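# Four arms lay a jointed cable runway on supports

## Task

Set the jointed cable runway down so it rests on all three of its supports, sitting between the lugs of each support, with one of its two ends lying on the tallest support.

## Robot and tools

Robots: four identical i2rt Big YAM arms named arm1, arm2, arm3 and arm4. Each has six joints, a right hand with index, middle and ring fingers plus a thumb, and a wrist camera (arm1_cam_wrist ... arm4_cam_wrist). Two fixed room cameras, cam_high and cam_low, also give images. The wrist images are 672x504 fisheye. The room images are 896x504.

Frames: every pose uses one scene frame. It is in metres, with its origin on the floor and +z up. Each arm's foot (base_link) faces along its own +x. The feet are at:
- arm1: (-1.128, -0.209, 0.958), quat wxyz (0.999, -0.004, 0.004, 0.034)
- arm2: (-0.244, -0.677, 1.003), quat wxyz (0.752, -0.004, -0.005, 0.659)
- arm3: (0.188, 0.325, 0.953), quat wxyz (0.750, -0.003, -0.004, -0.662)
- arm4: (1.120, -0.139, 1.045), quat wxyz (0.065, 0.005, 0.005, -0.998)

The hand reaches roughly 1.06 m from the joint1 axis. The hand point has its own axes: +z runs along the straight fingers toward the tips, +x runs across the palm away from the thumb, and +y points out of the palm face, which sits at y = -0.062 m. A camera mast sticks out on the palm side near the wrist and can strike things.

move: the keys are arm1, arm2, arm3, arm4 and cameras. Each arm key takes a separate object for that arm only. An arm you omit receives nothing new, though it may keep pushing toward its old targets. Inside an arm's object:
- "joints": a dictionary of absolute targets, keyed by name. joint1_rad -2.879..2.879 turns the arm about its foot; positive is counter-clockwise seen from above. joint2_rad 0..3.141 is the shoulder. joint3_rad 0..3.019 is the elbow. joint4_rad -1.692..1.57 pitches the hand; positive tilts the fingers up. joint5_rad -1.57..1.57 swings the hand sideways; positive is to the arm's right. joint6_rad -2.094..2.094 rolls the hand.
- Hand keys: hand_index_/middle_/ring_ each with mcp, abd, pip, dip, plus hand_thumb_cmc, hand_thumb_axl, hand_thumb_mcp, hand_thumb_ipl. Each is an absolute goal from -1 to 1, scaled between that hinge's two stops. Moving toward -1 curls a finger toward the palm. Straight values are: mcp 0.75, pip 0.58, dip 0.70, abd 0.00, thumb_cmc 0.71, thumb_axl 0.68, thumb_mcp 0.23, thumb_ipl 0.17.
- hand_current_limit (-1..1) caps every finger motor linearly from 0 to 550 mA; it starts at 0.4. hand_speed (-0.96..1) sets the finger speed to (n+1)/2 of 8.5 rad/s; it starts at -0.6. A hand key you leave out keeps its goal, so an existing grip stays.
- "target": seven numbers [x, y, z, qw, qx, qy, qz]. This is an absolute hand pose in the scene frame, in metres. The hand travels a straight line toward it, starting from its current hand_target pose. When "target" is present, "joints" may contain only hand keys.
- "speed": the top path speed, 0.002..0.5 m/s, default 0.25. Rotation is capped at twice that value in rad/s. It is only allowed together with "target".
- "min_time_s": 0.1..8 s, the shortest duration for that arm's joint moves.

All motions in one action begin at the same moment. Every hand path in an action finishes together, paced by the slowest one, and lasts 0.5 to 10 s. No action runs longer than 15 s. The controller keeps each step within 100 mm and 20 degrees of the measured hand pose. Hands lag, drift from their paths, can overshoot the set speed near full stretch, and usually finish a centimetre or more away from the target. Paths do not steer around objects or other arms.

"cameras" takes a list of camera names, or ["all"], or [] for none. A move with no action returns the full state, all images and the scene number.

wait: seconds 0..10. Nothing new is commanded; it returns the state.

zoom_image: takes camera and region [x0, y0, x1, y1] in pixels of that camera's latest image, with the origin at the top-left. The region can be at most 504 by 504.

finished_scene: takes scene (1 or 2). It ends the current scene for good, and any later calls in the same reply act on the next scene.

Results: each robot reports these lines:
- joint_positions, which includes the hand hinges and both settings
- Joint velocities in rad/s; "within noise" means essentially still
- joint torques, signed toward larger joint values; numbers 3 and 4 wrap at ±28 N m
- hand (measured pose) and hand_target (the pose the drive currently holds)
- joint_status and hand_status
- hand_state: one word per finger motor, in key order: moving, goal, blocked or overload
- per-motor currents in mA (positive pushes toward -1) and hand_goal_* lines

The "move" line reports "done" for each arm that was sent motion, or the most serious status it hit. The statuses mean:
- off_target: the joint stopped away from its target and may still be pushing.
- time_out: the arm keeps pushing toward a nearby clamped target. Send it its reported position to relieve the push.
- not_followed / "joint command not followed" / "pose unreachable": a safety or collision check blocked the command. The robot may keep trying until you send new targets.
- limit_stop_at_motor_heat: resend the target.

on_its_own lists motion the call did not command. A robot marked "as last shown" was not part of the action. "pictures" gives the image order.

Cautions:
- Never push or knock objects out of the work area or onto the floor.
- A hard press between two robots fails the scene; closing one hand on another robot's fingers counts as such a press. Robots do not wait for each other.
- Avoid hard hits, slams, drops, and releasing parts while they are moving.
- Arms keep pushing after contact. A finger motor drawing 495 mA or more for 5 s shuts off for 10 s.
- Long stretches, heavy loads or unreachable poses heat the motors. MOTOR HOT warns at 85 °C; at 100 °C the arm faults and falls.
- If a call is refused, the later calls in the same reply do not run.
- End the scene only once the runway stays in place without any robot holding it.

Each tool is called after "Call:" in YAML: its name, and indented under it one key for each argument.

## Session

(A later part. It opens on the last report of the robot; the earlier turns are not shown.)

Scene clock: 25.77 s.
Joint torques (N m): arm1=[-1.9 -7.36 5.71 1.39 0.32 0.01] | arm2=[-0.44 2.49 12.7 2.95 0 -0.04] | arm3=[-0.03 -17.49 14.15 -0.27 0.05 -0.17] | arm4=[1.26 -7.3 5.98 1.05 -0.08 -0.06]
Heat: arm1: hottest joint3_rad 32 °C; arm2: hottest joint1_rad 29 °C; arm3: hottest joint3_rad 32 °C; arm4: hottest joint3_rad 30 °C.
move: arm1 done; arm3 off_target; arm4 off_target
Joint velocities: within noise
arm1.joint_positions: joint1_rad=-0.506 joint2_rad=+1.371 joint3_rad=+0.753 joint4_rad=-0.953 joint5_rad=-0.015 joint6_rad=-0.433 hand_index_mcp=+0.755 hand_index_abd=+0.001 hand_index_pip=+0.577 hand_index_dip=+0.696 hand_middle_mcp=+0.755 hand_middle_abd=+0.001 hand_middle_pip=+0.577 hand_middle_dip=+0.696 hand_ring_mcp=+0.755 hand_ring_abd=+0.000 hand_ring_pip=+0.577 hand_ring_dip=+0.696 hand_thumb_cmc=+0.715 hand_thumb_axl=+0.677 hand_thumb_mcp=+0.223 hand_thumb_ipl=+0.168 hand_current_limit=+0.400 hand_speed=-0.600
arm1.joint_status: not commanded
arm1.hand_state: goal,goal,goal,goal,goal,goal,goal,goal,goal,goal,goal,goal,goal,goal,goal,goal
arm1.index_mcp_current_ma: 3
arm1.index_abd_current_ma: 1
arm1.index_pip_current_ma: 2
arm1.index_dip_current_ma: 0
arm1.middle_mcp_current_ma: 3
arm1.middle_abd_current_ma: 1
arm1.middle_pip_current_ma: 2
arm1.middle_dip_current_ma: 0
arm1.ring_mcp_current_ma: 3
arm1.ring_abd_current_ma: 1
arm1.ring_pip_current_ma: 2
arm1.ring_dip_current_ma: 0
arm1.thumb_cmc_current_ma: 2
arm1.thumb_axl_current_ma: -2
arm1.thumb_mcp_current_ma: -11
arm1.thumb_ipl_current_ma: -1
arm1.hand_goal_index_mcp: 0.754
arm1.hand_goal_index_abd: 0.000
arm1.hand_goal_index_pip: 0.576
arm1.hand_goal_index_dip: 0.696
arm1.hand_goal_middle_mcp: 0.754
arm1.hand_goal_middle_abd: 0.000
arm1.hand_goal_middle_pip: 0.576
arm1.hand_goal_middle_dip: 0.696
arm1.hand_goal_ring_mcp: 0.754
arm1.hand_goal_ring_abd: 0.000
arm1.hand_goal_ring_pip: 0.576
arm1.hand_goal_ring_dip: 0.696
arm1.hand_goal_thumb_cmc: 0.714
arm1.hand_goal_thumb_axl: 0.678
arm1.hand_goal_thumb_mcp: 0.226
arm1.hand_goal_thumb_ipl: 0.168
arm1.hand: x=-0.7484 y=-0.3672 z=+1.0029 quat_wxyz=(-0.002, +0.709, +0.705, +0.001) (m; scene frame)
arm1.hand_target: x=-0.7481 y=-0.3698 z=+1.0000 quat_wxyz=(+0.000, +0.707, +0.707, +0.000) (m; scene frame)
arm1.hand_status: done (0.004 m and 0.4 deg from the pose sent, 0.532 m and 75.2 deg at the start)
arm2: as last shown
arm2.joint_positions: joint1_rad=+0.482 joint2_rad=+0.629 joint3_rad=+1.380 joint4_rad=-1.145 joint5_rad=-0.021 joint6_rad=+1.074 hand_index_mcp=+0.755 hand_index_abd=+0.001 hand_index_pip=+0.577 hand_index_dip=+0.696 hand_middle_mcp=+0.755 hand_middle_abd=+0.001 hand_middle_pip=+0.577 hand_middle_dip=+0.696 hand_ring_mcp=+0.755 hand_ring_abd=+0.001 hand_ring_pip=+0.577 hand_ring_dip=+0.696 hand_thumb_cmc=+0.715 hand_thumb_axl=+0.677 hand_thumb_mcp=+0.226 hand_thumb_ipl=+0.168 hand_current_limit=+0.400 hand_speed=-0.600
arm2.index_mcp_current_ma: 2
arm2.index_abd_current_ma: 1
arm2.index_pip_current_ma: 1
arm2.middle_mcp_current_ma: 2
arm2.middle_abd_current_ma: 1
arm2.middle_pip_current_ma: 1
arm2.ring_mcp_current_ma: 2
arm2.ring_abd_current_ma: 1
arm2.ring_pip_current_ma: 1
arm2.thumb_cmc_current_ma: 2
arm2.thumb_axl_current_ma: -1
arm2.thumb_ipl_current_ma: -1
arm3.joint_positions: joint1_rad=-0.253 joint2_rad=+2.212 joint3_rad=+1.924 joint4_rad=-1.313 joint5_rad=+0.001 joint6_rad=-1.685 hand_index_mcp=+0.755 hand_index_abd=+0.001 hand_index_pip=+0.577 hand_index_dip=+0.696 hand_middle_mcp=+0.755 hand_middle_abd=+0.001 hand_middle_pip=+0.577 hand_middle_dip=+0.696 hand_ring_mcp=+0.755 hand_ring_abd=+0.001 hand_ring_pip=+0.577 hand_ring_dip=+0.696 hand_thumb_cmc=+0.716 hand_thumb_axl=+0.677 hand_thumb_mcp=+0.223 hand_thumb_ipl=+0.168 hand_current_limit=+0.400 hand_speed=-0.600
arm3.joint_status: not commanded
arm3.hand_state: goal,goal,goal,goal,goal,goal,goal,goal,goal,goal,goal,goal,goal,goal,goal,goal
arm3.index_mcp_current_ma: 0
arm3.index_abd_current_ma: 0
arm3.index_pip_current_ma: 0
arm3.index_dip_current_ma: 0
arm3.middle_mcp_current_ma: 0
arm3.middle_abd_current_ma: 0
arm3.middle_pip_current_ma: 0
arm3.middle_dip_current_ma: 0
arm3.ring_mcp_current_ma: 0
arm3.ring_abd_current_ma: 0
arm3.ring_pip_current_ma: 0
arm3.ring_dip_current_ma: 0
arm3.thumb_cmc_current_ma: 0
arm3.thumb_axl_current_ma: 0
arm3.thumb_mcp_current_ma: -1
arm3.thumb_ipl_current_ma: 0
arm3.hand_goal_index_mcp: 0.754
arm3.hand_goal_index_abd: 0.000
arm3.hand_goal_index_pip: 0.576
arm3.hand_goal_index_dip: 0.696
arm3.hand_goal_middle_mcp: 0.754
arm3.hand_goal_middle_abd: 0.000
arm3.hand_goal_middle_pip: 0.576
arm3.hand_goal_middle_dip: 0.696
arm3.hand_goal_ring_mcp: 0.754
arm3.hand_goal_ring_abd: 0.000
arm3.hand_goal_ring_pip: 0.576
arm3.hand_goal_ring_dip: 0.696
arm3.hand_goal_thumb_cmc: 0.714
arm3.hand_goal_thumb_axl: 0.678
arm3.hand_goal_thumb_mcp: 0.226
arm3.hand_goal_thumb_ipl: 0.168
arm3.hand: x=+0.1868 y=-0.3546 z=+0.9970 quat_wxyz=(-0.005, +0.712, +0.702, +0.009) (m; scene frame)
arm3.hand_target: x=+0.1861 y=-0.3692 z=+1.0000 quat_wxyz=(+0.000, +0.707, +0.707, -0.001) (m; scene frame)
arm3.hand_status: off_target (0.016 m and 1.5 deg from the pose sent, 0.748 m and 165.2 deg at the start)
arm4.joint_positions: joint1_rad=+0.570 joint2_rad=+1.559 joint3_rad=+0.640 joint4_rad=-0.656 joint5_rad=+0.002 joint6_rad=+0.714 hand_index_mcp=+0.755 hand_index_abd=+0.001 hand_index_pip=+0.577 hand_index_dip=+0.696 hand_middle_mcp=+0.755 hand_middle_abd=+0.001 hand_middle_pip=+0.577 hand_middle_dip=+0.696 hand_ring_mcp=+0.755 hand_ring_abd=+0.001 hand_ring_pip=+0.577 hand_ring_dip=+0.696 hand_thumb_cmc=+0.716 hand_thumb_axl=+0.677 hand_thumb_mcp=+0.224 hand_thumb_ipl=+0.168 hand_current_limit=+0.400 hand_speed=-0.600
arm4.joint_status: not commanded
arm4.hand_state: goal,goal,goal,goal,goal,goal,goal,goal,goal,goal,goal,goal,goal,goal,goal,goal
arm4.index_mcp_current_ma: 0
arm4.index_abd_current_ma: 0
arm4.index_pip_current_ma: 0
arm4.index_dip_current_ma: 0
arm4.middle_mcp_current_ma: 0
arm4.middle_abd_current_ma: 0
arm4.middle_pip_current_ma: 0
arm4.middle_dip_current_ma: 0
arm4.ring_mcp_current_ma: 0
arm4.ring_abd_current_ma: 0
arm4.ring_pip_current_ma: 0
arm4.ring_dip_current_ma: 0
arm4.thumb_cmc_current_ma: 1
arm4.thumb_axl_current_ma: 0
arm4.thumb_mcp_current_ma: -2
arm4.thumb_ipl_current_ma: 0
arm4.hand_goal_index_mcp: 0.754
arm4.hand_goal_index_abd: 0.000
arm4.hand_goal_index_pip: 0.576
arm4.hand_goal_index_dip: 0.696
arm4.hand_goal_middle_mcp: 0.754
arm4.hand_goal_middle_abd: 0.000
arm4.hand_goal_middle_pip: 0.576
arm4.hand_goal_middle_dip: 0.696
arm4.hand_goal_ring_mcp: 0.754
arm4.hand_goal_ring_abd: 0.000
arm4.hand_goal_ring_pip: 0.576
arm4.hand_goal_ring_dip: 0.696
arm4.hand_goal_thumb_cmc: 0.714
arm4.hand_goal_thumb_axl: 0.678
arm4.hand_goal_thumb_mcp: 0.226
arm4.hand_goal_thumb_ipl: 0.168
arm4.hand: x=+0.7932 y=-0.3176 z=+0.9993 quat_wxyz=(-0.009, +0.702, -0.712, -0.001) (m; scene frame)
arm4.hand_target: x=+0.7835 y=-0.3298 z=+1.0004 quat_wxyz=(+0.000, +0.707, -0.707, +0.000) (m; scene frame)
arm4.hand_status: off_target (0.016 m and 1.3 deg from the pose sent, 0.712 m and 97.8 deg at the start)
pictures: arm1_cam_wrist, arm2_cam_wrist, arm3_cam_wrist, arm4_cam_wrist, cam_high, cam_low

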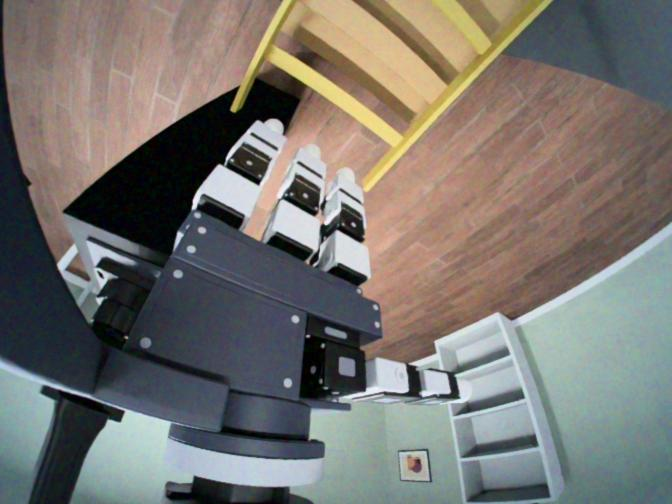

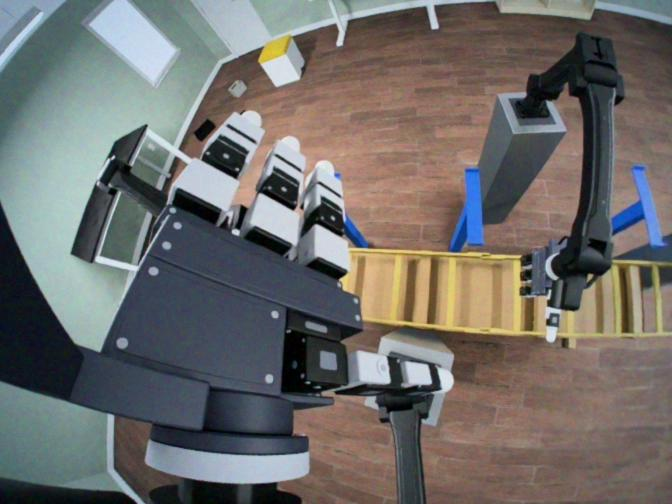

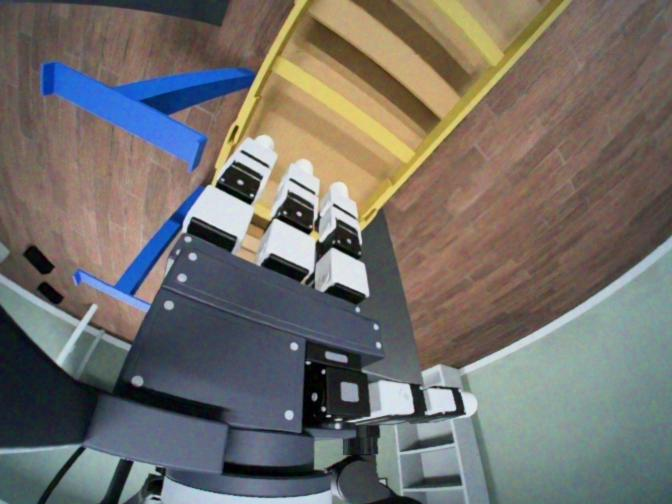

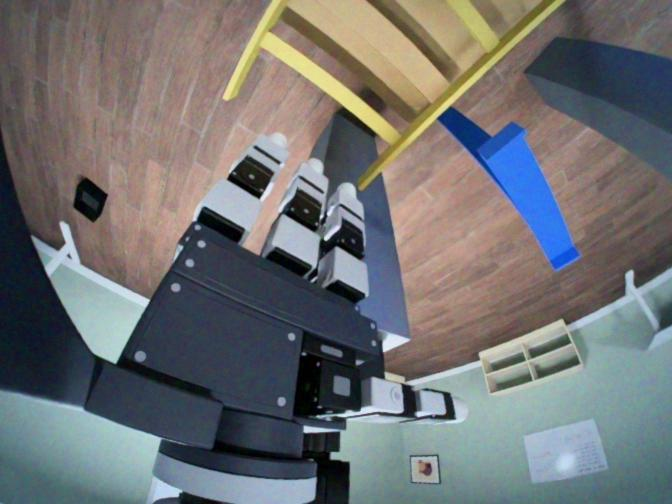

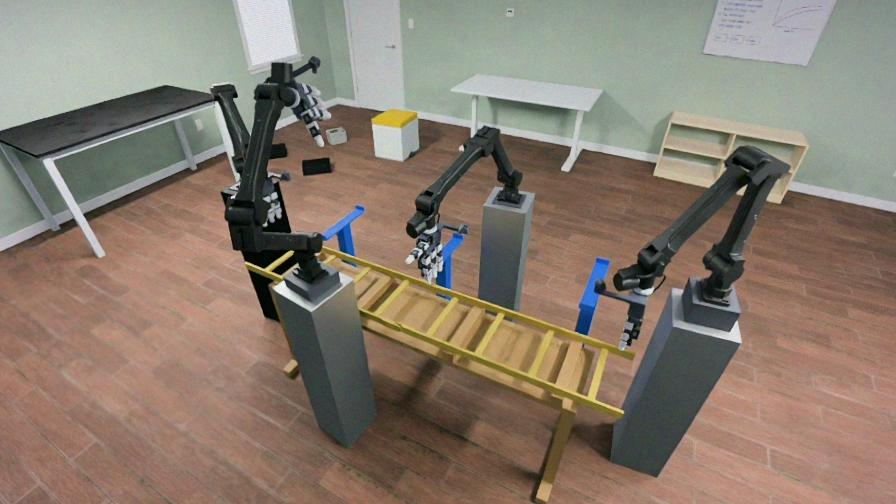

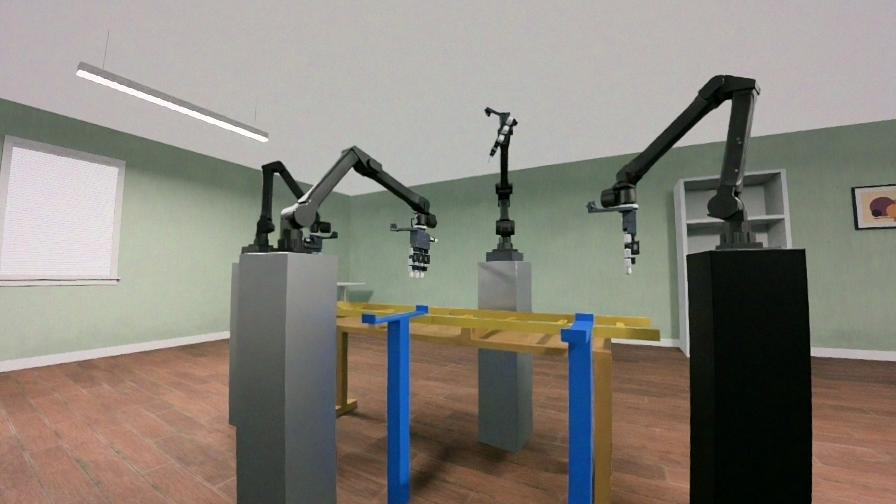

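Call:
move:
  arm1: {"target": [-0.828, -0.377, 0.80, 0, 0.7071, 0.7071, 0], "speed": 0.2, "joints": {"hand_index_pip": -0.737, "hand_middle_pip": -0.737, "hand_ring_pip": -0.737}}
  arm3: {"target": [0.097, -0.39, 0.80, 0, 0.7071, 0.7071, 0], "speed": 0.2, "joints": {"hand_index_pip": -0.737, "hand_middle_pip": -0.737, "hand_ring_pip": -0.737}}
  arm4: {"target": [0.863, -0.337, 0.80, 0, 0.7071, -0.7071, 0], "speed": 0.2, "joints": {"hand_index_pip": -0.737, "hand_middle_pip": -0.737, "hand_ring_pip": -0.737}}
  cameras: ["all"]

Scene clock: 37.03 s.
Joint torques (N m): arm1=[-2.08 -8.41 1.01 1.47 0.11 0.01] | arm2=[-0.32 2.55 12.7 2.95 -0.01 -0.04] | arm3=[-0.26 -19.84 12.7 0.08 -0.07 -0.2] | arm4=[1.49 -9.82 -0.28 1.16 0.28 0.11]
Heat: arm1: hottest joint3_rad 32 °C; arm2: hottest joint3_rad 30 °C; arm3: hottest joint3_rad 33 °C; arm4: hottest joint3_rad 30 °C.
move: arm1 done; arm3 off_target; arm4 done
Joint velocities: within noise
arm1.joint_positions: joint1_rad=-0.653 joint2_rad=+1.882 joint3_rad=+0.467 joint4_rad=-0.154 joint5_rad=-0.011 joint6_rad=-0.582 hand_index_mcp=+0.755 hand_index_abd=+0.001 hand_index_pip=-0.728 hand_index_dip=+0.696 hand_middle_mcp=+0.755 hand_middle_abd=+0.001 hand_middle_pip=-0.728 hand_middle_dip=+0.696 hand_ring_mcp=+0.755 hand_ring_abd=+0.000 hand_ring_pip=-0.728 hand_ring_dip=+0.696 hand_thumb_cmc=+0.715 hand_thumb_axl=+0.677 hand_thumb_mcp=+0.223 hand_thumb_ipl=+0.168 hand_current_limit=+0.400 hand_speed=-0.600
arm1.joint_status: all done
arm1.hand_state: goal,goal,goal,goal,goal,goal,goal,goal,goal,goal,goal,goal,goal,goal,goal,goal
arm1.index_mcp_current_ma: 3
arm1.index_abd_current_ma: 1
arm1.index_pip_current_ma: 26
arm1.index_dip_current_ma: 0
arm1.middle_mcp_current_ma: 3
arm1.middle_abd_current_ma: 1
arm1.middle_pip_current_ma: 28
arm1.middle_dip_current_ma: 0
arm1.ring_mcp_current_ma: 3
arm1.ring_abd_current_ma: 1
arm1.ring_pip_current_ma: 27
arm1.ring_dip_current_ma: 0
arm1.thumb_cmc_current_ma: 2
arm1.thumb_axl_current_ma: -2
arm1.thumb_mcp_current_ma: -12
arm1.thumb_ipl_current_ma: -1
arm1.hand_goal_index_mcp: 0.754
arm1.hand_goal_index_abd: 0.000
arm1.hand_goal_index_pip: -0.736
arm1.hand_goal_index_dip: 0.696
arm1.hand_goal_middle_mcp: 0.754
arm1.hand_goal_middle_abd: 0.000
arm1.hand_goal_middle_pip: -0.736
arm1.hand_goal_middle_dip: 0.696
arm1.hand_goal_ring_mcp: 0.754
arm1.hand_goal_ring_abd: 0.000
arm1.hand_goal_ring_pip: -0.736
arm1.hand_goal_ring_dip: 0.696
arm1.hand_goal_thumb_cmc: 0.714
arm1.hand_goal_thumb_axl: 0.678
arm1.hand_goal_thumb_mcp: 0.226
arm1.hand_goal_thumb_ipl: 0.168
arm1.hand: x=-0.8255 y=-0.3764 z=+0.8028 quat_wxyz=(+0.000, +0.708, +0.706, +0.000) (m; scene frame)
arm1.hand_target: x=-0.8279 y=-0.3770 z=+0.8001 quat_wxyz=(+0.000, +0.707, +0.707, +0.000) (m; scene frame)
arm1.hand_status: done (0.004 m and 0.2 deg from the pose sent, 0.218 m and 0.4 deg at the start)
arm2: as last shown
arm3.joint_positions: joint1_rad=-0.370 joint2_rad=+2.561 joint3_rad=+2.031 joint4_rad=-1.074 joint5_rad=+0.004 joint6_rad=-1.807 hand_index_mcp=+0.755 hand_index_abd=+0.001 hand_index_pip=-0.728 hand_index_dip=+0.696 hand_middle_mcp=+0.755 hand_middle_abd=+0.001 hand_middle_pip=-0.727 hand_middle_dip=+0.696 hand_ring_mcp=+0.755 hand_ring_abd=+0.001 hand_ring_pip=-0.728 hand_ring_dip=+0.696 hand_thumb_cmc=+0.716 hand_thumb_axl=+0.677 hand_thumb_mcp=+0.223 hand_thumb_ipl=+0.168 hand_current_limit=+0.400 hand_speed=-0.600
arm3.joint_status: all done
arm3.hand_state: goal,goal,goal,goal,goal,goal,goal,goal,goal,goal,goal,goal,goal,goal,goal,goal
arm3.index_mcp_current_ma: 0
arm3.index_abd_current_ma: 0
arm3.index_pip_current_ma: 3
arm3.index_dip_current_ma: 0
arm3.middle_mcp_current_ma: 0
arm3.middle_abd_current_ma: 0
arm3.middle_pip_current_ma: 3
arm3.middle_dip_current_ma: 0
arm3.ring_mcp_current_ma: 0
arm3.ring_abd_current_ma: 0
arm3.ring_pip_current_ma: 3
arm3.ring_dip_current_ma: 0
arm3.thumb_cmc_current_ma: 0
arm3.thumb_axl_current_ma: 0
arm3.thumb_mcp_current_ma: -1
arm3.thumb_ipl_current_ma: 0
arm3.hand_goal_index_mcp: 0.754
arm3.hand_goal_index_abd: 0.000
arm3.hand_goal_index_pip: -0.736
arm3.hand_goal_index_dip: 0.696
arm3.hand_goal_middle_mcp: 0.754
arm3.hand_goal_middle_abd: 0.000
arm3.hand_goal_middle_pip: -0.736
arm3.hand_goal_middle_dip: 0.696
arm3.hand_goal_ring_mcp: 0.754
arm3.hand_goal_ring_abd: 0.000
arm3.hand_goal_ring_pip: -0.736
arm3.hand_goal_ring_dip: 0.696
arm3.hand_goal_thumb_cmc: 0.714
arm3.hand_goal_thumb_axl: 0.678
arm3.hand_goal_thumb_mcp: 0.226
arm3.hand_goal_thumb_ipl: 0.168
arm3.hand: x=+0.1027 y=-0.3761 z=+0.8005 quat_wxyz=(-0.006, +0.710, +0.704, +0.010) (m; scene frame)
arm3.hand_target: x=+0.0970 y=-0.3892 z=+0.8002 quat_wxyz=(+0.000, +0.707, +0.707, -0.001) (m; scene frame)
arm3.hand_status: off_target (0.015 m and 1.5 deg from the pose sent, 0.219 m and 1.5 deg at the start)
arm4.joint_positions: joint1_rad=+0.775 joint2_rad=+2.216 joint3_rad=+0.584 joint4_rad=+0.080 joint5_rad=-0.002 joint6_rad=+0.903 hand_index_mcp=+0.755 hand_index_abd=+0.001 hand_index_pip=-0.727 hand_index_dip=+0.696 hand_middle_mcp=+0.755 hand_middle_abd=+0.001 hand_middle_pip=-0.728 hand_middle_dip=+0.696 hand_ring_mcp=+0.755 hand_ring_abd=+0.001 hand_ring_pip=-0.729 hand_ring_dip=+0.696 hand_thumb_cmc=+0.716 hand_thumb_axl=+0.677 hand_thumb_mcp=+0.223 hand_thumb_ipl=+0.168 hand_current_limit=+0.400 hand_speed=-0.600
arm4.joint_status: all done
arm4.hand_state: goal,goal,goal,goal,goal,goal,goal,goal,goal,goal,goal,goal,goal,goal,goal,goal
arm4.index_mcp_current_ma: 0
arm4.index_abd_current_ma: 0
arm4.index_pip_current_ma: 8
arm4.index_dip_current_ma: 0
arm4.middle_mcp_current_ma: 0
arm4.middle_abd_current_ma: 0
arm4.middle_pip_current_ma: 7
arm4.middle_dip_current_ma: 0
arm4.ring_mcp_current_ma: 0
arm4.ring_abd_current_ma: 0
arm4.ring_pip_current_ma: 6
arm4.ring_dip_current_ma: 0
arm4.thumb_cmc_current_ma: 1
arm4.thumb_axl_current_ma: 0
arm4.thumb_mcp_current_ma: -2
arm4.thumb_ipl_current_ma: 0
arm4.hand_goal_index_mcp: 0.754
arm4.hand_goal_index_abd: 0.000
arm4.hand_goal_index_pip: -0.736
arm4.hand_goal_index_dip: 0.696
arm4.hand_goal_middle_mcp: 0.754
arm4.hand_goal_middle_abd: 0.000
arm4.hand_goal_middle_pip: -0.736
arm4.hand_goal_middle_dip: 0.696
arm4.hand_goal_ring_mcp: 0.754
arm4.hand_goal_ring_abd: 0.000
arm4.hand_goal_ring_pip: -0.736
arm4.hand_goal_ring_dip: 0.696
arm4.hand_goal_thumb_cmc: 0.714
arm4.hand_goal_thumb_axl: 0.678
arm4.hand_goal_thumb_mcp: 0.226
arm4.hand_goal_thumb_ipl: 0.168
arm4.hand: x=+0.8604 y=-0.3385 z=+0.8047 quat_wxyz=(+0.003, +0.708, -0.706, +0.002) (m; scene frame)
arm4.hand_target: x=+0.8630 y=-0.3370 z=+0.8001 quat_wxyz=(+0.000, +0.707, -0.707, +0.000) (m; scene frame)
arm4.hand_status: done (0.006 m and 0.4 deg from the pose sent, 0.212 m and 1.2 deg at the start)
pictures: arm1_cam_wrist, arm2_cam_wrist, arm3_cam_wrist, arm4_cam_wrist, cam_high, cam_low

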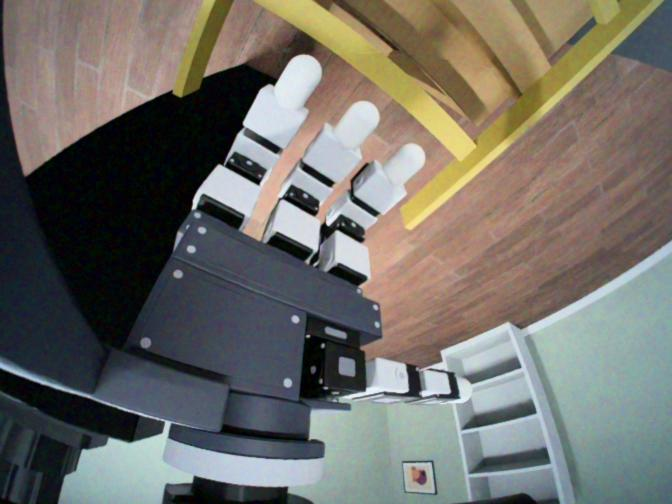

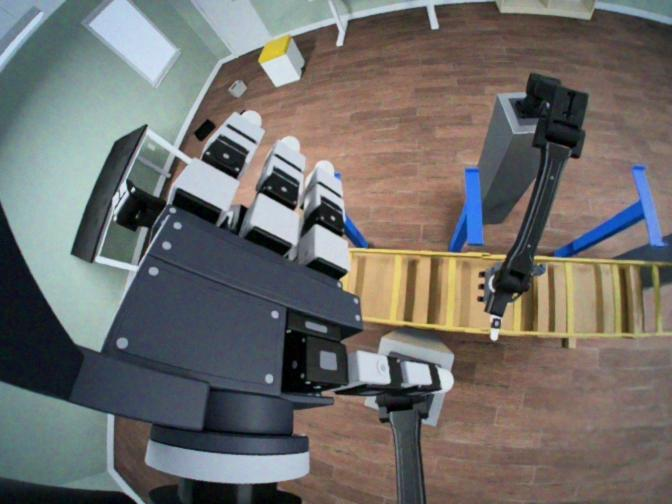

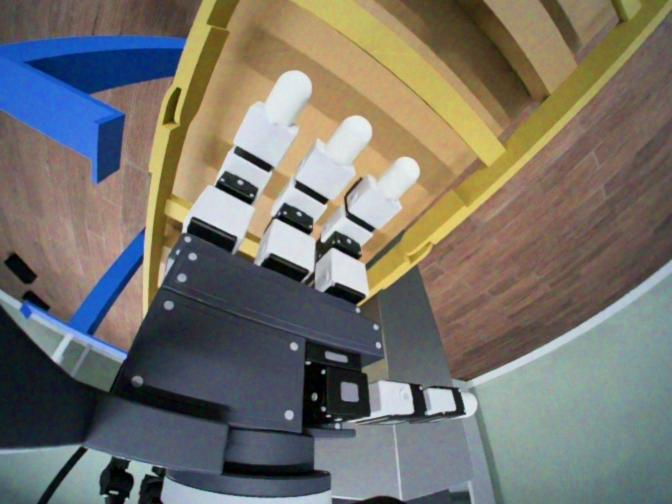

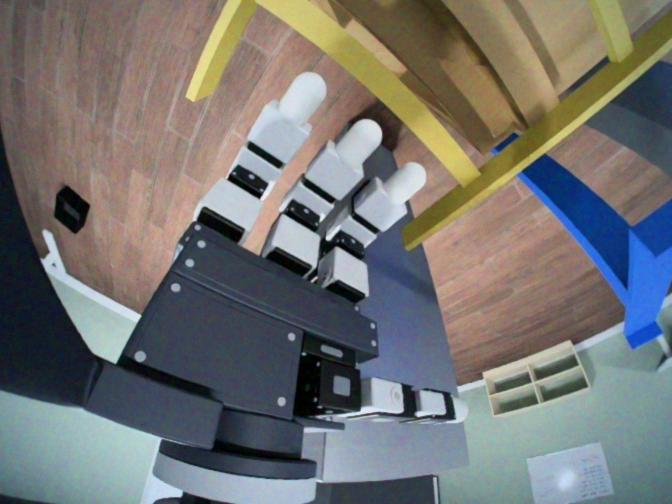

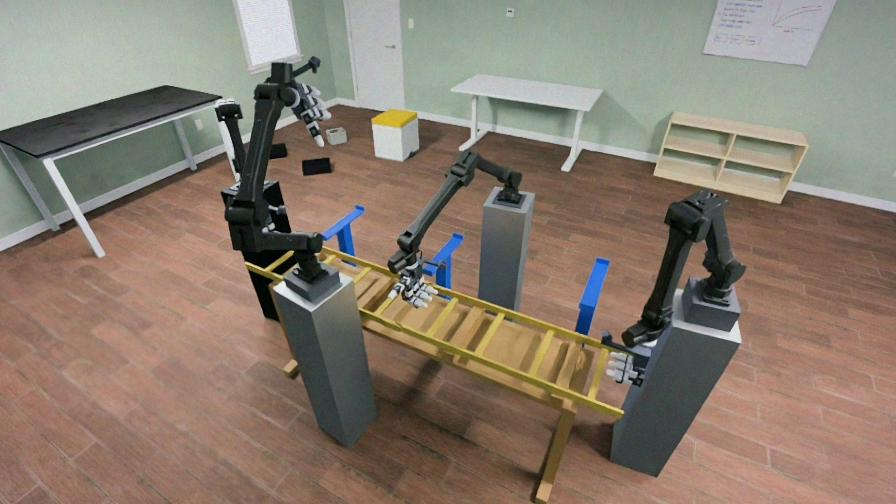

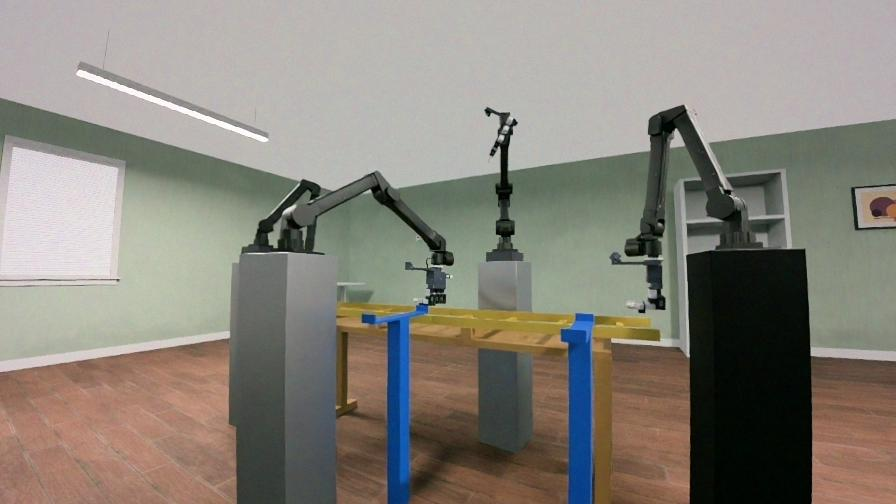

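Call:
zoom_image:
  camera: "arm1_cam_wrist"
  region: [160, 0, 500, 240]

Call:
zoom_image:
  camera: "arm3_cam_wrist"
  region: [120, 0, 560, 320]

Call:
zoom_image:
  camera: "cam_low"
  region: [560, 270, 690, 380]

Call:
zoom_image:
  camera: "cam_low"
  region: [380, 270, 510, 380]

Call:
zoom_image:
  camera: "cam_high"
  region: [570, 330, 690, 430]

Scaled by 1.482 from the camera's 672x504 image, which has a finer 960x720 frame.

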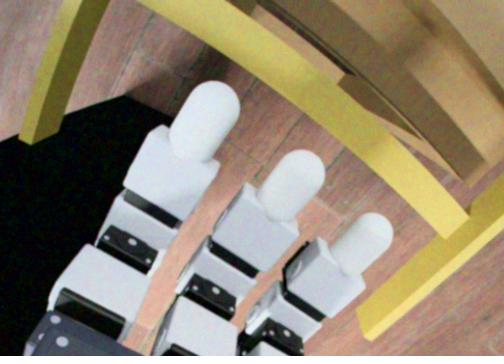

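Scaled by 1.145 from the camera's 672x504 image, which has a finer 960x720 frame.

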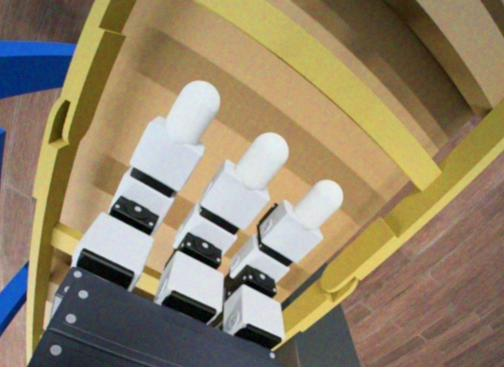

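Scaled by 3.877 from the camera's 896x504 image, which has a finer 1280x720 frame.

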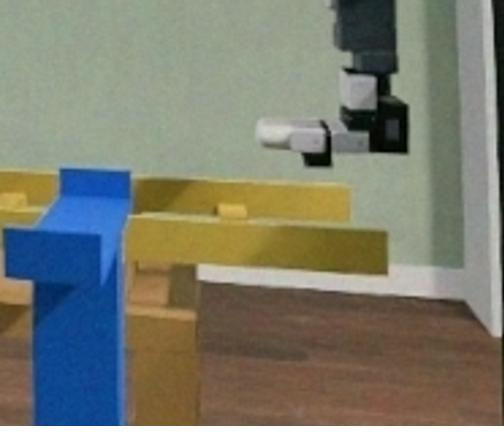

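Scaled by 3.877 from the camera's 896x504 image, which has a finer 1280x720 frame.

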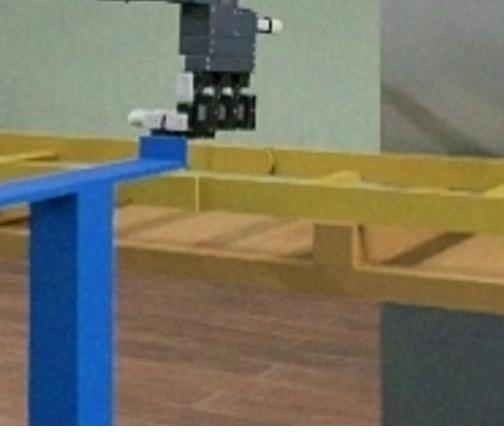

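Scaled by 4.200 from the camera's 896x504 image, which has a finer 1280x720 frame.

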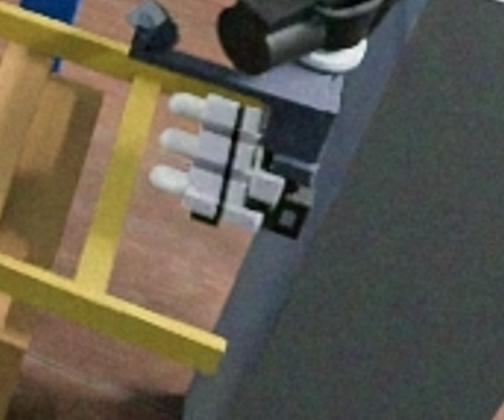

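Call:
move:
  arm1: {"target": [-0.830, -0.376, 0.681, 0, 0.7071, 0.7071, 0], "speed": 0.1}
  arm3: {"target": [0.090, -0.388, 0.715, 0, 0.7071, 0.7071, 0], "speed": 0.1}
  arm4: {"target": [0.876, -0.324, 0.679, 0, 0.7071, -0.7071, 0], "speed": 0.1}
  cameras: ["arm1_cam_wrist", "arm3_cam_wrist", "arm4_cam_wrist", "cam_high", "cam_low"]

Call:
zoom_image:
  camera: "cam_low"
  region: [560, 270, 690, 380]

Call:
zoom_image:
  camera: "cam_low"
  region: [390, 270, 490, 360]

Scene clock: 41.00 s.
Joint torques (N m): arm1=[-1.79 -10.7 -0.91 1.46 0.11 0.07] | arm2=[-0.38 2.49 12.7 2.93 0 -0.04] | arm3=[-0.62 -19.66 12.15 0.36 -0.07 -0.18] | arm4=[1.49 -10.52 -1.83 1.16 0.29 0.11]
Heat: arm1: hottest joint3_rad 32 °C; arm2: hottest joint3_rad 30 °C; arm3: hottest joint3_rad 34 °C; arm4: hottest joint3_rad 30 °C.
move: arm1 done; arm3 off_target; arm4 done
Joint velocities: within noise
arm1.joint_positions: joint1_rad=-0.653 joint2_rad=+2.367 joint3_rad=+0.577 joint4_rad=+0.210 joint5_rad=-0.011 joint6_rad=-0.582 hand_index_mcp=+0.755 hand_index_abd=+0.001 hand_index_pip=-0.729 hand_index_dip=+0.696 hand_middle_mcp=+0.755 hand_middle_abd=+0.001 hand_middle_pip=-0.728 hand_middle_dip=+0.696 hand_ring_mcp=+0.755 hand_ring_abd=+0.000 hand_ring_pip=-0.728 hand_ring_dip=+0.696 hand_thumb_cmc=+0.715 hand_thumb_axl=+0.677 hand_thumb_mcp=+0.223 hand_thumb_ipl=+0.168 hand_current_limit=+0.400 hand_speed=-0.600
arm1.joint_status: not commanded
arm1.hand_state: goal,goal,goal,goal,goal,goal,goal,goal,goal,goal,goal,goal,goal,goal,goal,goal
arm1.index_mcp_current_ma: 3
arm1.index_abd_current_ma: 1
arm1.index_pip_current_ma: 26
arm1.index_dip_current_ma: 0
arm1.middle_mcp_current_ma: 3
arm1.middle_abd_current_ma: 1
arm1.middle_pip_current_ma: 27
arm1.middle_dip_current_ma: 0
arm1.ring_mcp_current_ma: 3
arm1.ring_abd_current_ma: 1
arm1.ring_pip_current_ma: 27
arm1.ring_dip_current_ma: 0
arm1.thumb_cmc_current_ma: 2
arm1.thumb_axl_current_ma: -2
arm1.thumb_mcp_current_ma: -12
arm1.thumb_ipl_current_ma: -1
arm1.hand_goal_index_mcp: 0.754
arm1.hand_goal_index_abd: 0.000
arm1.hand_goal_index_pip: -0.736
arm1.hand_goal_index_dip: 0.696
arm1.hand_goal_middle_mcp: 0.754
arm1.hand_goal_middle_abd: 0.000
arm1.hand_goal_middle_pip: -0.736
arm1.hand_goal_middle_dip: 0.696
arm1.hand_goal_ring_mcp: 0.754
arm1.hand_goal_ring_abd: 0.000
arm1.hand_goal_ring_pip: -0.736
arm1.hand_goal_ring_dip: 0.696
arm1.hand_goal_thumb_cmc: 0.714
arm1.hand_goal_thumb_axl: 0.678
arm1.hand_goal_thumb_mcp: 0.226
arm1.hand_goal_thumb_ipl: 0.168
arm1.hand: x=-0.8325 y=-0.3734 z=+0.6830 quat_wxyz=(-0.005, +0.708, +0.706, -0.001) (m; scene frame)
arm1.hand_target: x=-0.8300 y=-0.3760 z=+0.6811 quat_wxyz=(+0.000, +0.707, +0.707, +0.000) (m; scene frame)
arm1.hand_status: done (0.004 m and 0.6 deg from the pose sent, 0.122 m and 0.2 deg at the start)
arm2: as last shown
arm3.joint_positions: joint1_rad=-0.376 joint2_rad=+2.707 joint3_rad=+2.091 joint4_rad=-0.990 joint5_rad=+0.004 joint6_rad=-1.817 hand_index_mcp=+0.755 hand_index_abd=+0.001 hand_index_pip=-0.728 hand_index_dip=+0.696 hand_middle_mcp=+0.755 hand_middle_abd=+0.001 hand_middle_pip=-0.727 hand_middle_dip=+0.696 hand_ring_mcp=+0.755 hand_ring_abd=+0.001 hand_ring_pip=-0.728 hand_ring_dip=+0.696 hand_thumb_cmc=+0.716 hand_thumb_axl=+0.677 hand_thumb_mcp=+0.223 hand_thumb_ipl=+0.168 hand_current_limit=+0.400 hand_speed=-0.600
arm3.joint_status: not commanded
arm3.hand_state: goal,goal,goal,goal,goal,goal,goal,goal,goal,goal,goal,goal,goal,goal,goal,goal
arm3.index_mcp_current_ma: 0
arm3.index_abd_current_ma: 0
arm3.index_pip_current_ma: 3
arm3.index_dip_current_ma: 0
arm3.middle_mcp_current_ma: 0
arm3.middle_abd_current_ma: 0
arm3.middle_pip_current_ma: 3
arm3.middle_dip_current_ma: 0
arm3.ring_mcp_current_ma: 0
arm3.ring_abd_current_ma: 0
arm3.ring_pip_current_ma: 3
arm3.ring_dip_current_ma: 0
arm3.thumb_cmc_current_ma: 0
arm3.thumb_axl_current_ma: 0
arm3.thumb_mcp_current_ma: -1
arm3.thumb_ipl_current_ma: 0
arm3.hand_goal_index_mcp: 0.754
arm3.hand_goal_index_abd: 0.000
arm3.hand_goal_index_pip: -0.736
arm3.hand_goal_index_dip: 0.696
arm3.hand_goal_middle_mcp: 0.754
arm3.hand_goal_middle_abd: 0.000
arm3.hand_goal_middle_pip: -0.736
arm3.hand_goal_middle_dip: 0.696
arm3.hand_goal_ring_mcp: 0.754
arm3.hand_goal_ring_abd: 0.000
arm3.hand_goal_ring_pip: -0.736
arm3.hand_goal_ring_dip: 0.696
arm3.hand_goal_thumb_cmc: 0.714
arm3.hand_goal_thumb_axl: 0.678
arm3.hand_goal_thumb_mcp: 0.226
arm3.hand_goal_thumb_ipl: 0.168
arm3.hand: x=+0.0984 y=-0.3751 z=+0.7196 quat_wxyz=(-0.006, +0.709, +0.705, +0.012) (m; scene frame)
arm3.hand_target: x=+0.0901 y=-0.3871 z=+0.7153 quat_wxyz=(+0.000, +0.707, +0.707, +0.000) (m; scene frame)
arm3.hand_status: off_target (0.016 m and 1.6 deg from the pose sent, 0.087 m and 1.5 deg at the start)
arm4.joint_positions: joint1_rad=+0.782 joint2_rad=+2.640 joint3_rad=+0.748 joint4_rad=+0.341 joint5_rad=-0.002 joint6_rad=+0.912 hand_index_mcp=+0.755 hand_index_abd=+0.001 hand_index_pip=-0.727 hand_index_dip=+0.696 hand_middle_mcp=+0.755 hand_middle_abd=+0.001 hand_middle_pip=-0.728 hand_middle_dip=+0.696 hand_ring_mcp=+0.755 hand_ring_abd=+0.001 hand_ring_pip=-0.729 hand_ring_dip=+0.696 hand_thumb_cmc=+0.716 hand_thumb_axl=+0.677 hand_thumb_mcp=+0.223 hand_thumb_ipl=+0.168 hand_current_limit=+0.400 hand_speed=-0.600
arm4.joint_status: not commanded
arm4.hand_state: goal,goal,goal,goal,goal,goal,goal,goal,goal,goal,goal,goal,goal,goal,goal,goal
arm4.index_mcp_current_ma: 0
arm4.index_abd_current_ma: 0
arm4.index_pip_current_ma: 7
arm4.index_dip_current_ma: 0
arm4.middle_mcp_current_ma: 0
arm4.middle_abd_current_ma: 0
arm4.middle_pip_current_ma: 6
arm4.middle_dip_current_ma: 0
arm4.ring_mcp_current_ma: 0
arm4.ring_abd_current_ma: 0
arm4.ring_pip_current_ma: 6
arm4.ring_dip_current_ma: 0
arm4.thumb_cmc_current_ma: 1
arm4.thumb_axl_current_ma: 0
arm4.thumb_mcp_current_ma: -2
arm4.thumb_ipl_current_ma: 0
arm4.hand_goal_index_mcp: 0.754
arm4.hand_goal_index_abd: 0.000
arm4.hand_goal_index_pip: -0.736
arm4.hand_goal_index_dip: 0.696
arm4.hand_goal_middle_mcp: 0.754
arm4.hand_goal_middle_abd: 0.000
arm4.hand_goal_middle_pip: -0.736
arm4.hand_goal_middle_dip: 0.696
arm4.hand_goal_ring_mcp: 0.754
arm4.hand_goal_ring_abd: 0.000
arm4.hand_goal_ring_pip: -0.736
arm4.hand_goal_ring_dip: 0.696
arm4.hand_goal_thumb_cmc: 0.714
arm4.hand_goal_thumb_axl: 0.678
arm4.hand_goal_thumb_mcp: 0.226
arm4.hand_goal_thumb_ipl: 0.168
arm4.hand: x=+0.8721 y=-0.3266 z=+0.6846 quat_wxyz=(+0.003, +0.707, -0.707, +0.002) (m; scene frame)
arm4.hand_target: x=+0.8761 y=-0.3238 z=+0.6792 quat_wxyz=(+0.000, +0.707, -0.707, +0.000) (m; scene frame)
arm4.hand_status: done (0.007 m and 0.4 deg from the pose sent, 0.127 m and 0.4 deg at the start)
pictures: arm1_cam_wrist, arm3_cam_wrist, arm4_cam_wrist, cam_high, cam_low

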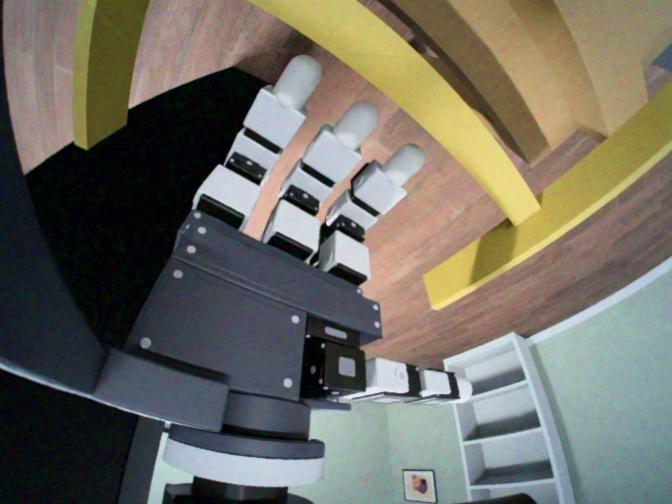

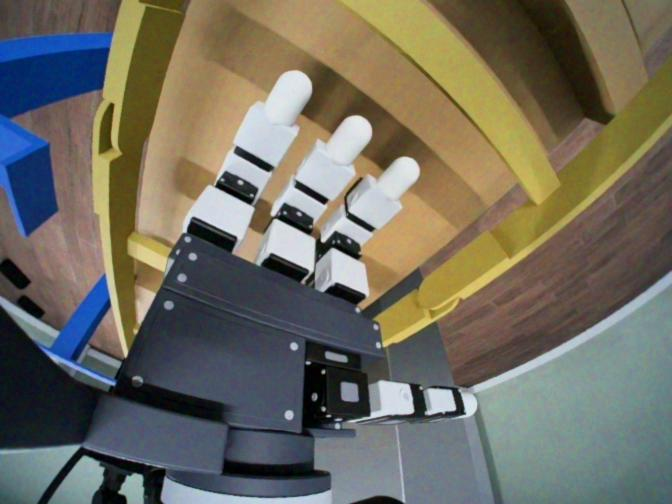

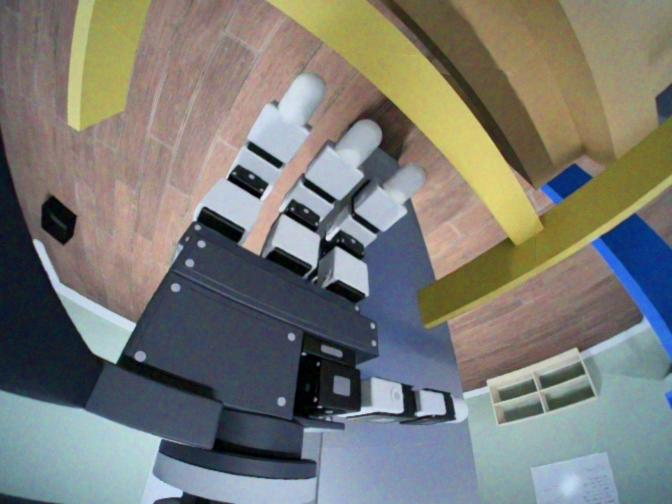

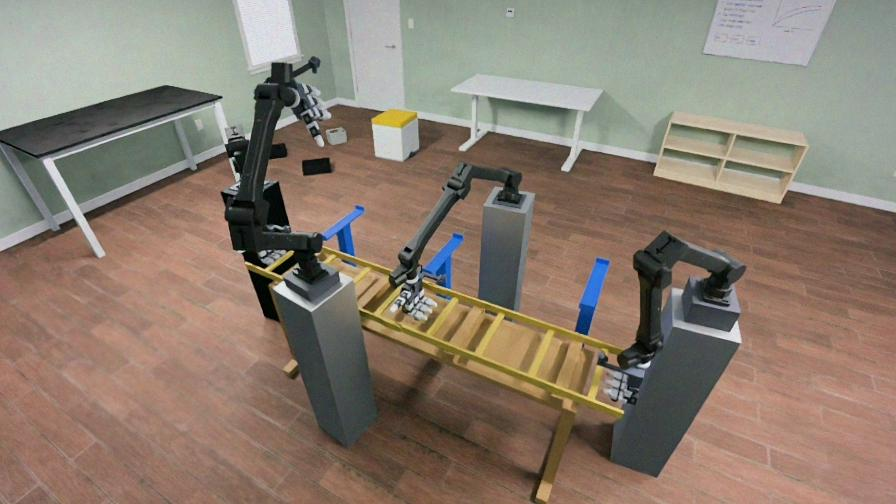

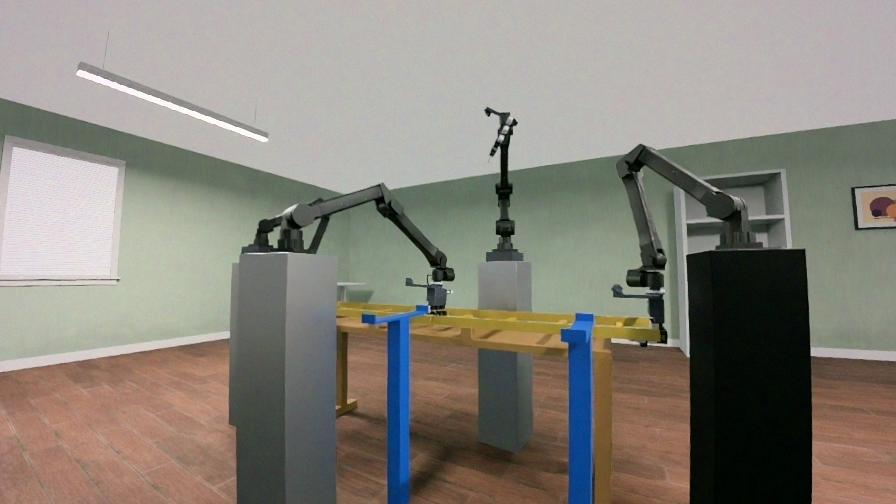

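Scaled by 3.877 from the camera's 896x504 image, which has a finer 1280x720 frame.

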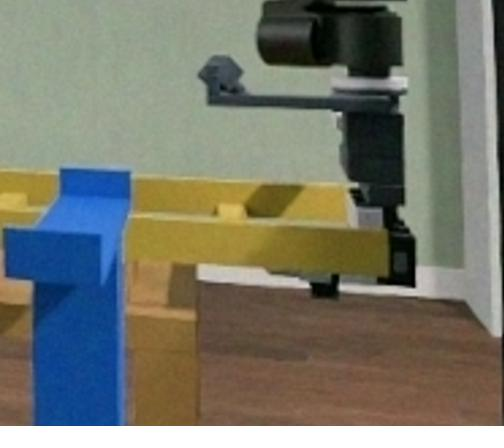

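Scaled by 5.040 from the camera's 896x504 image, which has a finer 1280x720 frame.

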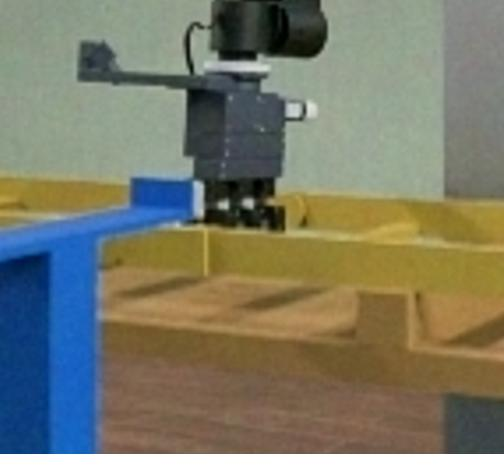

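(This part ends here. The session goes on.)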